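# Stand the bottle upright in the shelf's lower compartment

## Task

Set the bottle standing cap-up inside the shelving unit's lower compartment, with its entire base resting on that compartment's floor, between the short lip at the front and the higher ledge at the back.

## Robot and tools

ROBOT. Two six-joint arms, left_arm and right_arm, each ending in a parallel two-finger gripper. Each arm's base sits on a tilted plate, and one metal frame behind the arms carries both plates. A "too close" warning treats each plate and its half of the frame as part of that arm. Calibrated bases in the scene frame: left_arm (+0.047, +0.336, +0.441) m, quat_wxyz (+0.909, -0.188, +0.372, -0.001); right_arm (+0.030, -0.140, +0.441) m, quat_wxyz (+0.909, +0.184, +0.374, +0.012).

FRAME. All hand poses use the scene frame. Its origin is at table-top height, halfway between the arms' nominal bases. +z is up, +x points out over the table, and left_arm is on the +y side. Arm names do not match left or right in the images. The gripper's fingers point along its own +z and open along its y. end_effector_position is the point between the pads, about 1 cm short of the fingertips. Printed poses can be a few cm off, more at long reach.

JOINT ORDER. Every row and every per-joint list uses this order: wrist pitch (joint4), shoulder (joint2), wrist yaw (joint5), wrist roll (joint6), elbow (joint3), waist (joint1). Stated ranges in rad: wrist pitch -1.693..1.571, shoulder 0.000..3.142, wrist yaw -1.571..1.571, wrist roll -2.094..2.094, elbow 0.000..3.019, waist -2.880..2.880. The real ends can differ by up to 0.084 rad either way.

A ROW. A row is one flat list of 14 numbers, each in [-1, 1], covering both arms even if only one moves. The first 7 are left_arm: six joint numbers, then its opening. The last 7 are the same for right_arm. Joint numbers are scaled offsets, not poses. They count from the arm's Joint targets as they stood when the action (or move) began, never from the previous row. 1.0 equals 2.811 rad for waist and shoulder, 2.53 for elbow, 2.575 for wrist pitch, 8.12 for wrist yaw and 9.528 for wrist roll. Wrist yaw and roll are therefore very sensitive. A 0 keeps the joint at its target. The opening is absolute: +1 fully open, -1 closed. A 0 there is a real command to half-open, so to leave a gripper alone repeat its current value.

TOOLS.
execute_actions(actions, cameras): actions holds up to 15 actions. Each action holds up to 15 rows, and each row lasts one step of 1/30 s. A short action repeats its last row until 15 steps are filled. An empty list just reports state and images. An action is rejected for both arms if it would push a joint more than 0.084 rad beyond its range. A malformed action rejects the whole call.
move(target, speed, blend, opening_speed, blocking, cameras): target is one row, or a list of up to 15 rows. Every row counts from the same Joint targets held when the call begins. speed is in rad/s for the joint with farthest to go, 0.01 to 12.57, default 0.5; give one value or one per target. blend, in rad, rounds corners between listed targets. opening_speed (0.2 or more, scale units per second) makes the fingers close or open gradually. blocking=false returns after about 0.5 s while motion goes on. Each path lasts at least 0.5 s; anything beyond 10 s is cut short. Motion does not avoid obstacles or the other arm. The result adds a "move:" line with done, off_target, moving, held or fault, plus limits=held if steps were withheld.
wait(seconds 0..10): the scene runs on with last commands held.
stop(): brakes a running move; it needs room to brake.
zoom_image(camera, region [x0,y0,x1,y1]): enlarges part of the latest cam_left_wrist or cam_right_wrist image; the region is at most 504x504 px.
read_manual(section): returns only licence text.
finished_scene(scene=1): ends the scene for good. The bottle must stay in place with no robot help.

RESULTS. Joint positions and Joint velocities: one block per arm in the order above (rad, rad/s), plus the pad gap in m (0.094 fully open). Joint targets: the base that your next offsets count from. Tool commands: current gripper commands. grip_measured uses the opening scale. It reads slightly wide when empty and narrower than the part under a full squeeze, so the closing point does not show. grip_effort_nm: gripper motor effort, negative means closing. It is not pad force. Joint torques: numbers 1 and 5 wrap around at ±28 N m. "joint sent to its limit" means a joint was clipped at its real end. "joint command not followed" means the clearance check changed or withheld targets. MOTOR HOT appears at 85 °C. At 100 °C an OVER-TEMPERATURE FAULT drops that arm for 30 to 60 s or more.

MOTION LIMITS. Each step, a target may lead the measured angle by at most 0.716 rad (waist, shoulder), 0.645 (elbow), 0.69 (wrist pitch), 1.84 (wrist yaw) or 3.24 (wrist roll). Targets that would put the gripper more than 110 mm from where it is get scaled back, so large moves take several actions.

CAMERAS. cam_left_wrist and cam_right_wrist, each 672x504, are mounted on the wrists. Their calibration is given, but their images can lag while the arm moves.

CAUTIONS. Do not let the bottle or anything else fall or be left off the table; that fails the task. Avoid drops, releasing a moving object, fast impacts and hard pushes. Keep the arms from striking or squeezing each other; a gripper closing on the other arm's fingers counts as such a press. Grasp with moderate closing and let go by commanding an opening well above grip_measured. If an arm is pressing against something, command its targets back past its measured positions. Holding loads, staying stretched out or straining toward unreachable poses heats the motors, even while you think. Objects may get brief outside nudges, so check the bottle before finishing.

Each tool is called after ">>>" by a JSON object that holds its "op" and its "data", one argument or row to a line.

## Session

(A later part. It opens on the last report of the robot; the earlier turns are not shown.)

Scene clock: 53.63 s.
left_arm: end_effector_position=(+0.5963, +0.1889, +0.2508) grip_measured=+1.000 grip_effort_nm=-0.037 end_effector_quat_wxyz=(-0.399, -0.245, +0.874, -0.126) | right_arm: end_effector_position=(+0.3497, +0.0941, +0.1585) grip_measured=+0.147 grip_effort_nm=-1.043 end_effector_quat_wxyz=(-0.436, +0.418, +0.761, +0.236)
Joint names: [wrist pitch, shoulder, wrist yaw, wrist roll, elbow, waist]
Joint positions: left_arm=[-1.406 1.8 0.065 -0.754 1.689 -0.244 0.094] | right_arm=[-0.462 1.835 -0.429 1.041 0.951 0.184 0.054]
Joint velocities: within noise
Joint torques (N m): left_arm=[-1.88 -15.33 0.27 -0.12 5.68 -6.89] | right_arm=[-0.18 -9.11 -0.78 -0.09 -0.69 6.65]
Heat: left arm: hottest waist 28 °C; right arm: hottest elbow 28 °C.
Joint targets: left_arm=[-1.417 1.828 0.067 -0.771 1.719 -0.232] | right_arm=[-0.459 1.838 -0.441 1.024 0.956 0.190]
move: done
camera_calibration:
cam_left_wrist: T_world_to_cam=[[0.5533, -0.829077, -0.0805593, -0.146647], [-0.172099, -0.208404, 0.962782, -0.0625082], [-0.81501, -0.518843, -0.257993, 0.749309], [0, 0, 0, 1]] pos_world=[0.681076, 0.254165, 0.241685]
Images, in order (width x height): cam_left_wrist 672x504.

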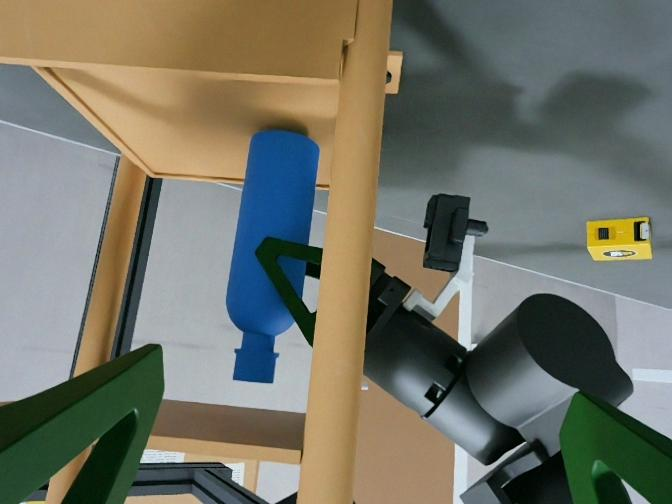

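>>> {"op": "move", "data": {
  "target": [0,0,0,0,0,0,1, 0,0.0025,-0.0004,-0.0012,0.0026,-0.0028,0.0],
  "speed": 0.05,
  "cameras": ["cam_left_wrist"]
}}

>>> {"op": "zoom_image", "data": {
  "camera": "cam_left_wrist",
  "region": [200, 60, 380, 200]
}}

Scene clock: 54.70 s.
left_arm: end_effector_position=(+0.5963, +0.1889, +0.2508) grip_measured=+1.000 grip_effort_nm=-0.032 end_effector_quat_wxyz=(-0.399, -0.245, +0.874, -0.126) | right_arm: end_effector_position=(+0.3509, +0.0928, +0.1550) grip_measured=+0.147 grip_effort_nm=-1.043 end_effector_quat_wxyz=(-0.435, +0.417, +0.762, +0.238)
Joint names: [wrist pitch, shoulder, wrist yaw, wrist roll, elbow, waist]
Joint positions: left_arm=[-1.406 1.8 0.065 -0.754 1.689 -0.244 0.094] | right_arm=[-0.462 1.842 -0.432 1.03 0.958 0.178 0.054]
Joint velocities: within noise
Joint torques (N m): left_arm=[-1.88 -15.15 0.26 -0.11 5.71 -6.89] | right_arm=[-0.2 -9.52 -0.73 -0.11 -0.77 6.36]
Heat: left arm: hottest waist 28 °C; right arm: hottest elbow 28 °C.
Joint targets: left_arm=[-1.417 1.828 0.067 -0.771 1.719 -0.232] | right_arm=[-0.459 1.845 -0.444 1.012 0.962 0.183]
move: done
camera_calibration:
cam_left_wrist: T_world_to_cam=[[0.5533, -0.829077, -0.0805593, -0.146647], [-0.172099, -0.208404, 0.962782, -0.0625082], [-0.81501, -0.518843, -0.257993, 0.749309], [0, 0, 0, 1]] pos_world=[0.681076, 0.254165, 0.241685]
Images, in order (width x height): cam_left_wrist 672x504.

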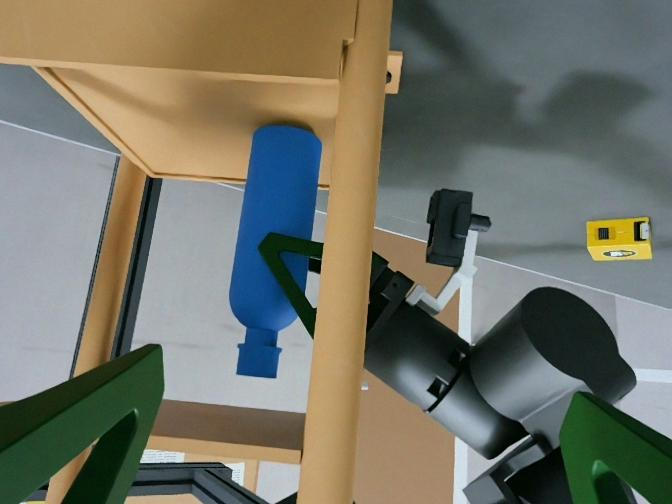

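Scaled by 2.800 from the camera's 672x504 image, which has a finer 960x720 frame.

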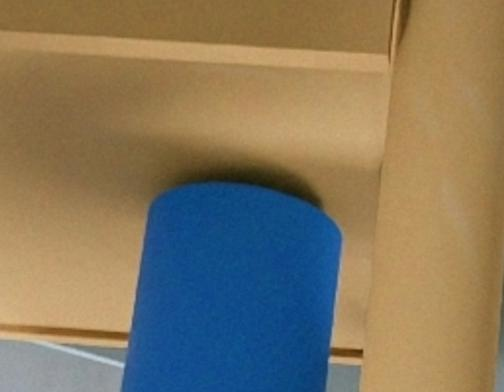

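>>> {"op": "move", "data": {
  "target": [0,0,0,0,0,0,1, 0,0.0020,-0.0002,-0.0004,0.0020,-0.0021,0.0],
  "speed": 0.05,
  "cameras": ["cam_left_wrist"]
}}

>>> {"op": "zoom_image", "data": {
  "camera": "cam_left_wrist",
  "region": [200, 60, 380, 200]
}}

Scene clock: 55.67 s.
left_arm: end_effector_position=(+0.5963, +0.1889, +0.2508) grip_measured=+1.000 grip_effort_nm=-0.037 end_effector_quat_wxyz=(-0.399, -0.245, +0.874, -0.126) | right_arm: end_effector_position=(+0.3516, +0.0915, +0.1519) grip_measured=+0.147 grip_effort_nm=-1.038 end_effector_quat_wxyz=(-0.434, +0.418, +0.762, +0.238)
Joint names: [wrist pitch, shoulder, wrist yaw, wrist roll, elbow, waist]
Joint positions: left_arm=[-1.406 1.8 0.065 -0.754 1.689 -0.244 0.094] | right_arm=[-0.462 1.847 -0.434 1.025 0.963 0.172 0.054]
Joint velocities: within noise
Joint torques (N m): left_arm=[-1.87 -15.33 0.27 -0.13 5.75 -6.89] | right_arm=[-0.18 -8.7 -0.8 -0.15 -0.75 6.71]
Heat: left arm: hottest waist 28 °C; right arm: hottest elbow 28 °C.
Joint targets: left_arm=[-1.417 1.828 0.067 -0.770 1.719 -0.232] | right_arm=[-0.459 1.851 -0.445 1.009 0.967 0.177]
move: done
camera_calibration:
cam_left_wrist: T_world_to_cam=[[0.5533, -0.829077, -0.0805593, -0.146647], [-0.172099, -0.208404, 0.962782, -0.0625082], [-0.81501, -0.518843, -0.257993, 0.749309], [0, 0, 0, 1]] pos_world=[0.681076, 0.254165, 0.241685]
Images, in order (width x height): cam_left_wrist 672x504.

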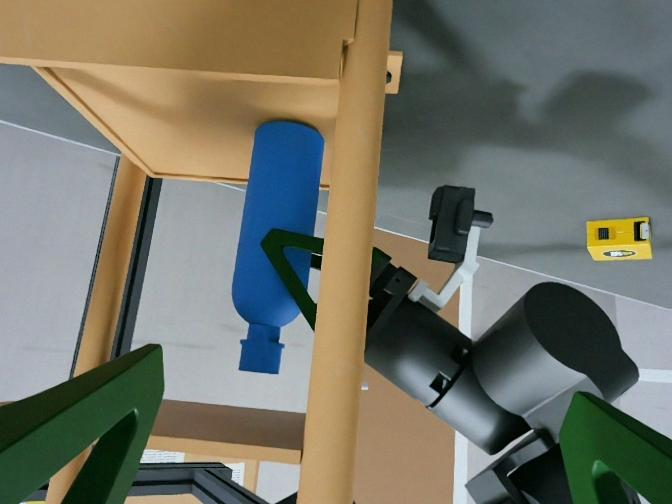

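Scaled by 2.800 from the camera's 672x504 image, which has a finer 960x720 frame.

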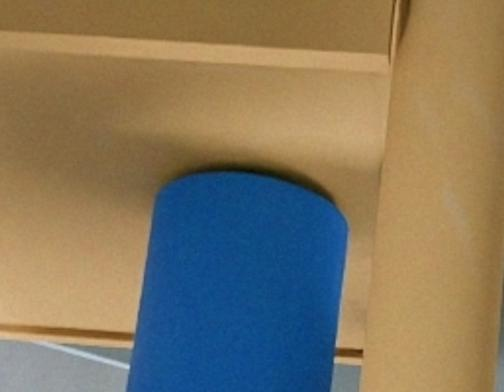

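>>> {"op": "move", "data": {
  "target": [0,0,0,0,0,0,1, 0,0.0014,-0.0001,-0.0003,0.0014,-0.0014,0.0],
  "speed": 0.05,
  "cameras": ["cam_left_wrist"]
}}

>>> {"op": "zoom_image", "data": {
  "camera": "cam_left_wrist",
  "region": [200, 60, 380, 200]
}}

Scene clock: 56.47 s.
left_arm: end_effector_position=(+0.5963, +0.1889, +0.2508) grip_measured=+1.000 grip_effort_nm=-0.037 end_effector_quat_wxyz=(-0.399, -0.245, +0.874, -0.126) | right_arm: end_effector_position=(+0.3524, +0.0907, +0.1498) grip_measured=+0.147 grip_effort_nm=-1.048 end_effector_quat_wxyz=(-0.434, +0.419, +0.761, +0.238)
Joint names: [wrist pitch, shoulder, wrist yaw, wrist roll, elbow, waist]
Joint positions: left_arm=[-1.406 1.8 0.065 -0.754 1.689 -0.244 0.094] | right_arm=[-0.462 1.851 -0.435 1.023 0.966 0.168 0.054]
Joint velocities: within noise
Joint torques (N m): left_arm=[-1.92 -15.33 0.26 -0.12 5.74 -6.95] | right_arm=[-0.29 -9.35 -0.76 -0.1 -0.79 6.18]
Heat: left arm: hottest waist 28 °C; right arm: hottest elbow 28 °C.
Joint targets: left_arm=[-1.417 1.828 0.067 -0.770 1.719 -0.232] | right_arm=[-0.459 1.855 -0.446 1.006 0.971 0.173]
move: done
camera_calibration:
cam_left_wrist: T_world_to_cam=[[0.5533, -0.829077, -0.0805593, -0.146647], [-0.172099, -0.208404, 0.962782, -0.0625082], [-0.81501, -0.518843, -0.257993, 0.749309], [0, 0, 0, 1]] pos_world=[0.681076, 0.254165, 0.241685]
Images, in order (width x height): cam_left_wrist 672x504.

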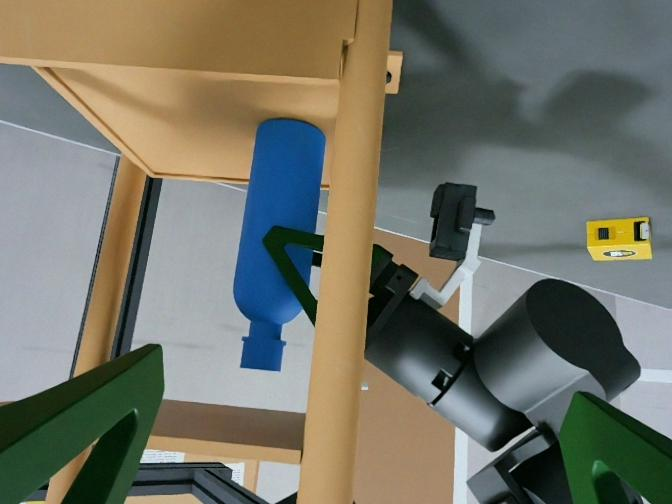

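Scaled by 2.800 from the camera's 672x504 image, which has a finer 960x720 frame.

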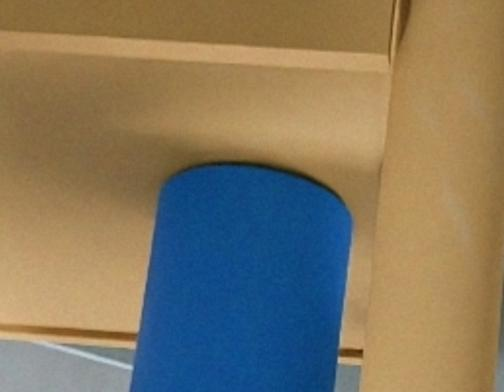

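>>> {"op": "move", "data": {
  "target": [0,0,0,0,0,0,1, 0,0.0011,-0.0001,-0.0002,0.0011,-0.0011,0.0],
  "speed": 0.05,
  "cameras": ["cam_left_wrist"]
}}

>>> {"op": "zoom_image", "data": {
  "camera": "cam_left_wrist",
  "region": [200, 60, 380, 200]
}}

Scene clock: 58.33 s.
left_arm: end_effector_position=(+0.5963, +0.1889, +0.2508) grip_measured=+1.000 grip_effort_nm=-0.032 end_effector_quat_wxyz=(-0.399, -0.245, +0.874, -0.126) | right_arm: end_effector_position=(+0.3530, +0.0902, +0.1484) grip_measured=+0.147 grip_effort_nm=-1.038 end_effector_quat_wxyz=(-0.434, +0.419, +0.761, +0.239)
Joint names: [wrist pitch, shoulder, wrist yaw, wrist roll, elbow, waist]
Joint positions: left_arm=[-1.406 1.8 0.065 -0.754 1.689 -0.244 0.094] | right_arm=[-0.462 1.854 -0.436 1.021 0.969 0.165 0.054]
Joint velocities: within noise
Joint torques (N m): left_arm=[-1.85 -15.38 0.26 -0.11 5.71 -7] | right_arm=[-0.34 -9.47 -0.75 -0.16 -0.76 6.59]
Heat: left arm: hottest waist 28 °C; right arm: hottest elbow 28 °C.
Joint targets: left_arm=[-1.417 1.828 0.067 -0.770 1.719 -0.232] | right_arm=[-0.459 1.858 -0.447 1.004 0.974 0.170]
move: done
camera_calibration:
cam_left_wrist: T_world_to_cam=[[0.5533, -0.829077, -0.0805593, -0.146647], [-0.172099, -0.208404, 0.962782, -0.0625082], [-0.81501, -0.518843, -0.257993, 0.749309], [0, 0, 0, 1]] pos_world=[0.681076, 0.254165, 0.241685]
Images, in order (width x height): cam_left_wrist 672x504.

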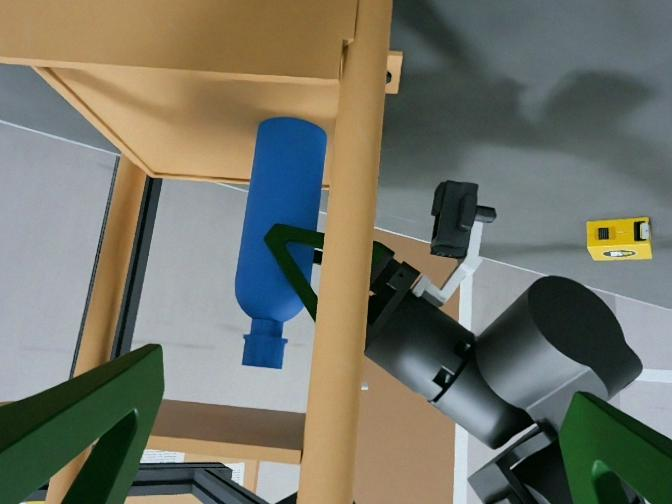

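Scaled by 2.800 from the camera's 672x504 image, which has a finer 960x720 frame.

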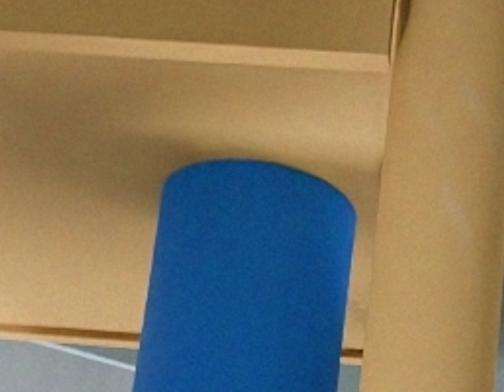

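>>> {"op": "move", "data": {
  "target": [0,0,0,0,0,0,1, 0,0.0011,-0.0001,-0.0002,0.0011,-0.0011,0.0],
  "speed": 0.05,
  "cameras": ["cam_left_wrist"]
}}

>>> {"op": "zoom_image", "data": {
  "camera": "cam_left_wrist",
  "region": [200, 60, 380, 200]
}}

Scene clock: 59.13 s.
left_arm: end_effector_position=(+0.5963, +0.1889, +0.2508) grip_measured=+1.000 grip_effort_nm=-0.037 end_effector_quat_wxyz=(-0.399, -0.245, +0.874, -0.126) | right_arm: end_effector_position=(+0.3526, +0.0903, +0.1483) grip_measured=+0.147 grip_effort_nm=-1.043 end_effector_quat_wxyz=(-0.435, +0.419, +0.761, +0.240)
Joint names: [wrist pitch, shoulder, wrist yaw, wrist roll, elbow, waist]
Joint positions: left_arm=[-1.406 1.8 0.065 -0.754 1.689 -0.244 0.094] | right_arm=[-0.462 1.855 -0.439 1.019 0.969 0.165 0.054]
Joint velocities: within noise
Joint torques (N m): left_arm=[-1.87 -15.27 0.26 -0.12 5.76 -6.95] | right_arm=[-0.24 -9.05 -0.69 -0.16 -0.54 6.18]
Heat: left arm: hottest waist 28 °C; right arm: hottest elbow 28 °C.
Joint targets: left_arm=[-1.417 1.828 0.067 -0.770 1.719 -0.232] | right_arm=[-0.459 1.861 -0.448 1.002 0.976 0.167]
move: done
camera_calibration:
cam_left_wrist: T_world_to_cam=[[0.5533, -0.829077, -0.0805593, -0.146647], [-0.172099, -0.208404, 0.962782, -0.0625082], [-0.81501, -0.518843, -0.257993, 0.749309], [0, 0, 0, 1]] pos_world=[0.681076, 0.254165, 0.241685]
Images, in order (width x height): cam_left_wrist 672x504.

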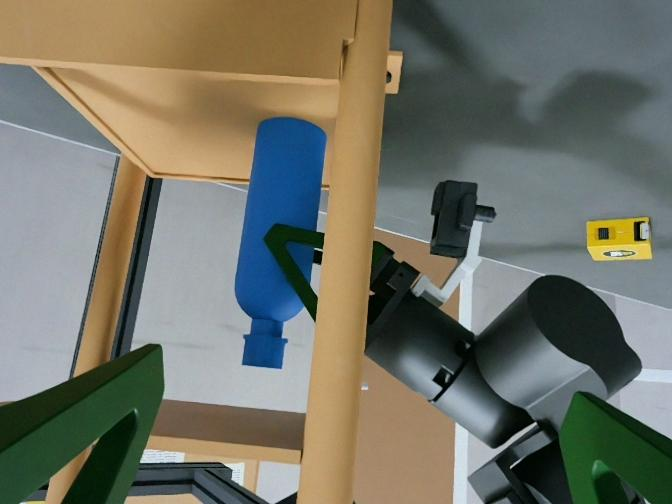

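Scaled by 2.800 from the camera's 672x504 image, which has a finer 960x720 frame.

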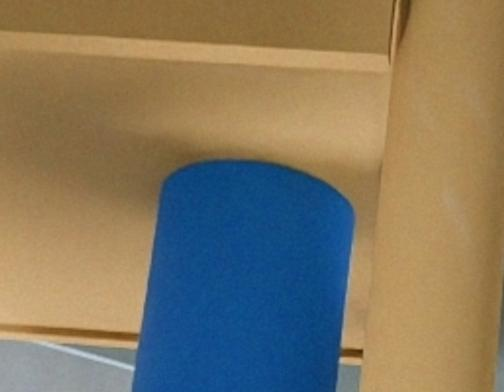

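>>> {"op": "move", "data": {
  "target": [0,0,0,0,0,0,1, 0,-0.0008,0,0,-0.0008,0,0.5],
  "opening_speed": 0.35,
  "speed": 0.05
}}

Scene clock: 61.43 s.
left_arm: end_effector_position=(+0.5963, +0.1889, +0.2508) grip_measured=+1.000 grip_effort_nm=-0.037 end_effector_quat_wxyz=(-0.399, -0.245, +0.874, -0.126) | right_arm: end_effector_position=(+0.3528, +0.0908, +0.1490) grip_measured=+0.497 grip_effort_nm=0.120 end_effector_quat_wxyz=(-0.436, +0.419, +0.759, +0.242)
Joint names: [wrist pitch, shoulder, wrist yaw, wrist roll, elbow, waist]
Joint positions: left_arm=[-1.406 1.8 0.065 -0.754 1.689 -0.244 0.094] | right_arm=[-0.462 1.855 -0.445 1.018 0.969 0.164 0.07]
Joint velocities: within noise
Joint torques (N m): left_arm=[-1.89 -15.33 0.27 -0.12 5.75 -6.95] | right_arm=[-0.27 -8.94 -0.47 -0.13 -0.7 6.48]
Heat: left arm: hottest waist 28 °C; right arm: hottest elbow 28 °C.
Joint targets: left_arm=[-1.417 1.828 0.067 -0.770 1.719 -0.232] | right_arm=[-0.459 1.858 -0.448 1.002 0.974 0.167]
move: done
camera_calibration:
cam_left_wrist: T_world_to_cam=[[0.5533, -0.829077, -0.0805593, -0.146647], [-0.172099, -0.208404, 0.962782, -0.0625082], [-0.81501, -0.518843, -0.257993, 0.749309], [0, 0, 0, 1]] pos_world=[0.681076, 0.254165, 0.241685]
cam_right_wrist: T_world_to_cam=[[-0.840728, -0.530063, -0.110496, 0.36793], [-0.131679, 0.0022123, 0.99129, -0.0687488], [-0.525201, 0.847956, -0.0716578, 0.228985], [0, 0, 0, 1]] pos_world=[0.42054, 0.00100899, 0.125213]

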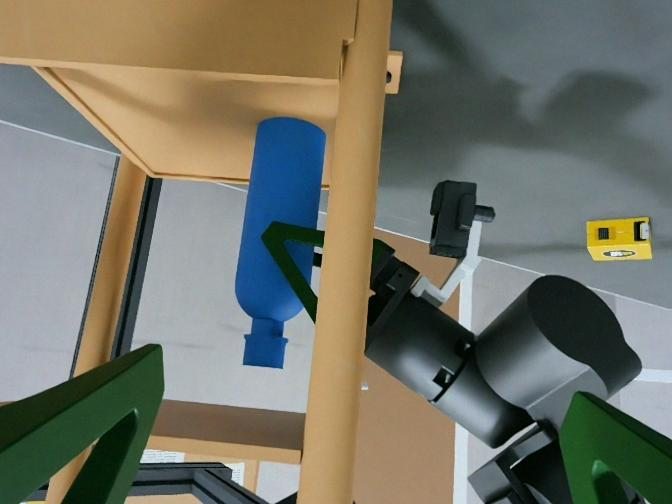

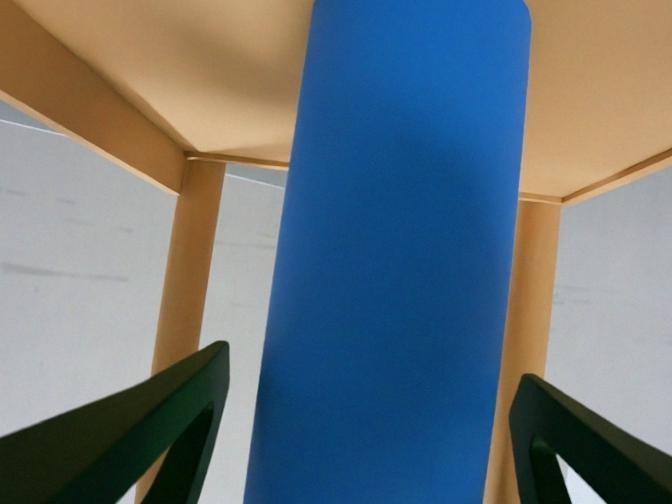

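>>> {"op": "move", "data": {
  "target": [
    [0,0,0,0,0,0,1, 0,0,0,0,0,0,0.7],
    [0,0,0,0,0,0,1, -0.0505,-0.0406,-0.0010,-0.0049,-0.0016,-0.0157,0.7],
    [0,0,0,0,0,0,1, -0.1122,-0.0809,-0.0023,-0.0112,0.0047,-0.0356,0.7],
    [0,0,0,0,0,0,1, -0.1689,-0.1106,-0.0033,-0.0173,0.0182,-0.0541,0.7]
  ],
  "speed": [0.2,0.2,0.3,0.3],
  "blend": [0,0.03,0.03,0]
}}

Scene clock: 65.87 s.
left_arm: end_effector_position=(+0.5963, +0.1889, +0.2508) grip_measured=+1.000 grip_effort_nm=-0.032 end_effector_quat_wxyz=(-0.399, -0.245, +0.874, -0.126) | right_arm: end_effector_position=(+0.4141, -0.0167, +0.2265) grip_measured=+0.698 grip_effort_nm=0.120 end_effector_quat_wxyz=(-0.442, +0.417, +0.758, +0.239)
Joint names: [wrist pitch, shoulder, wrist yaw, wrist roll, elbow, waist]
Joint positions: left_arm=[-1.406 1.8 0.065 -0.754 1.689 -0.244 0.094] | right_arm=[-0.88 1.565 -0.472 0.854 1.01 0.017 0.08]
Joint velocities: within noise
Joint torques (N m): left_arm=[-1.91 -15.44 0.27 -0.11 5.68 -7] | right_arm=[-1.18 -11.63 -0.39 -0.15 1.8 3.72]
Heat: left arm: hottest waist 28 °C; right arm: hottest elbow 28 °C.
Joint targets: left_arm=[-1.417 1.828 0.067 -0.770 1.719 -0.232] | right_arm=[-0.894 1.547 -0.474 0.837 1.020 0.014]
move: done
camera_calibration:
cam_left_wrist: T_world_to_cam=[[0.5533, -0.829077, -0.0805593, -0.146647], [-0.172099, -0.208404, 0.962782, -0.0625082], [-0.81501, -0.518843, -0.257993, 0.749309], [0, 0, 0, 1]] pos_world=[0.681076, 0.254165, 0.241685]
cam_right_wrist: T_world_to_cam=[[-0.838045, -0.536043, -0.101674, 0.367837], [-0.119648, -0.00125468, 0.992816, -0.142594], [-0.53232, 0.84419, -0.0630853, 0.358914], [0, 0, 0, 1]] pos_world=[0.48226, -0.105994, 0.201611]

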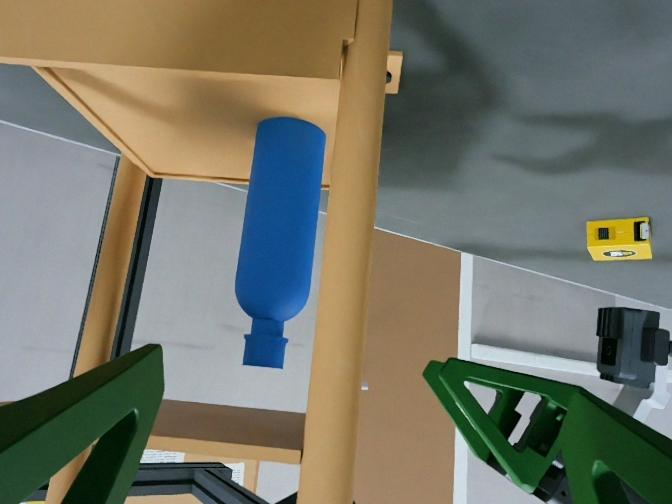

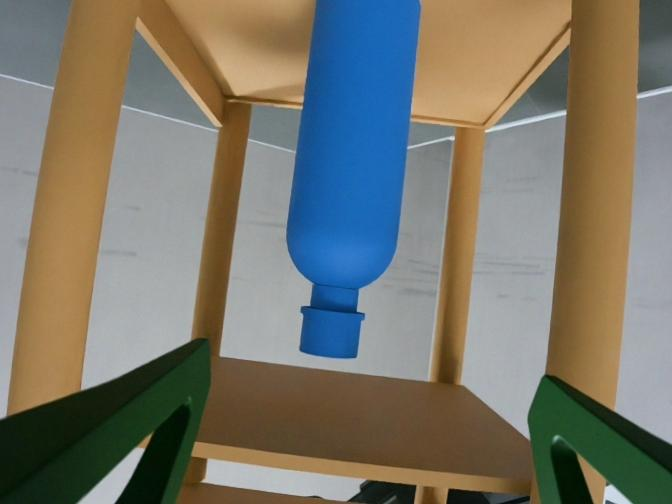

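>>> {"op": "finished_scene", "data": {

}}

The scene is finished: the task was done.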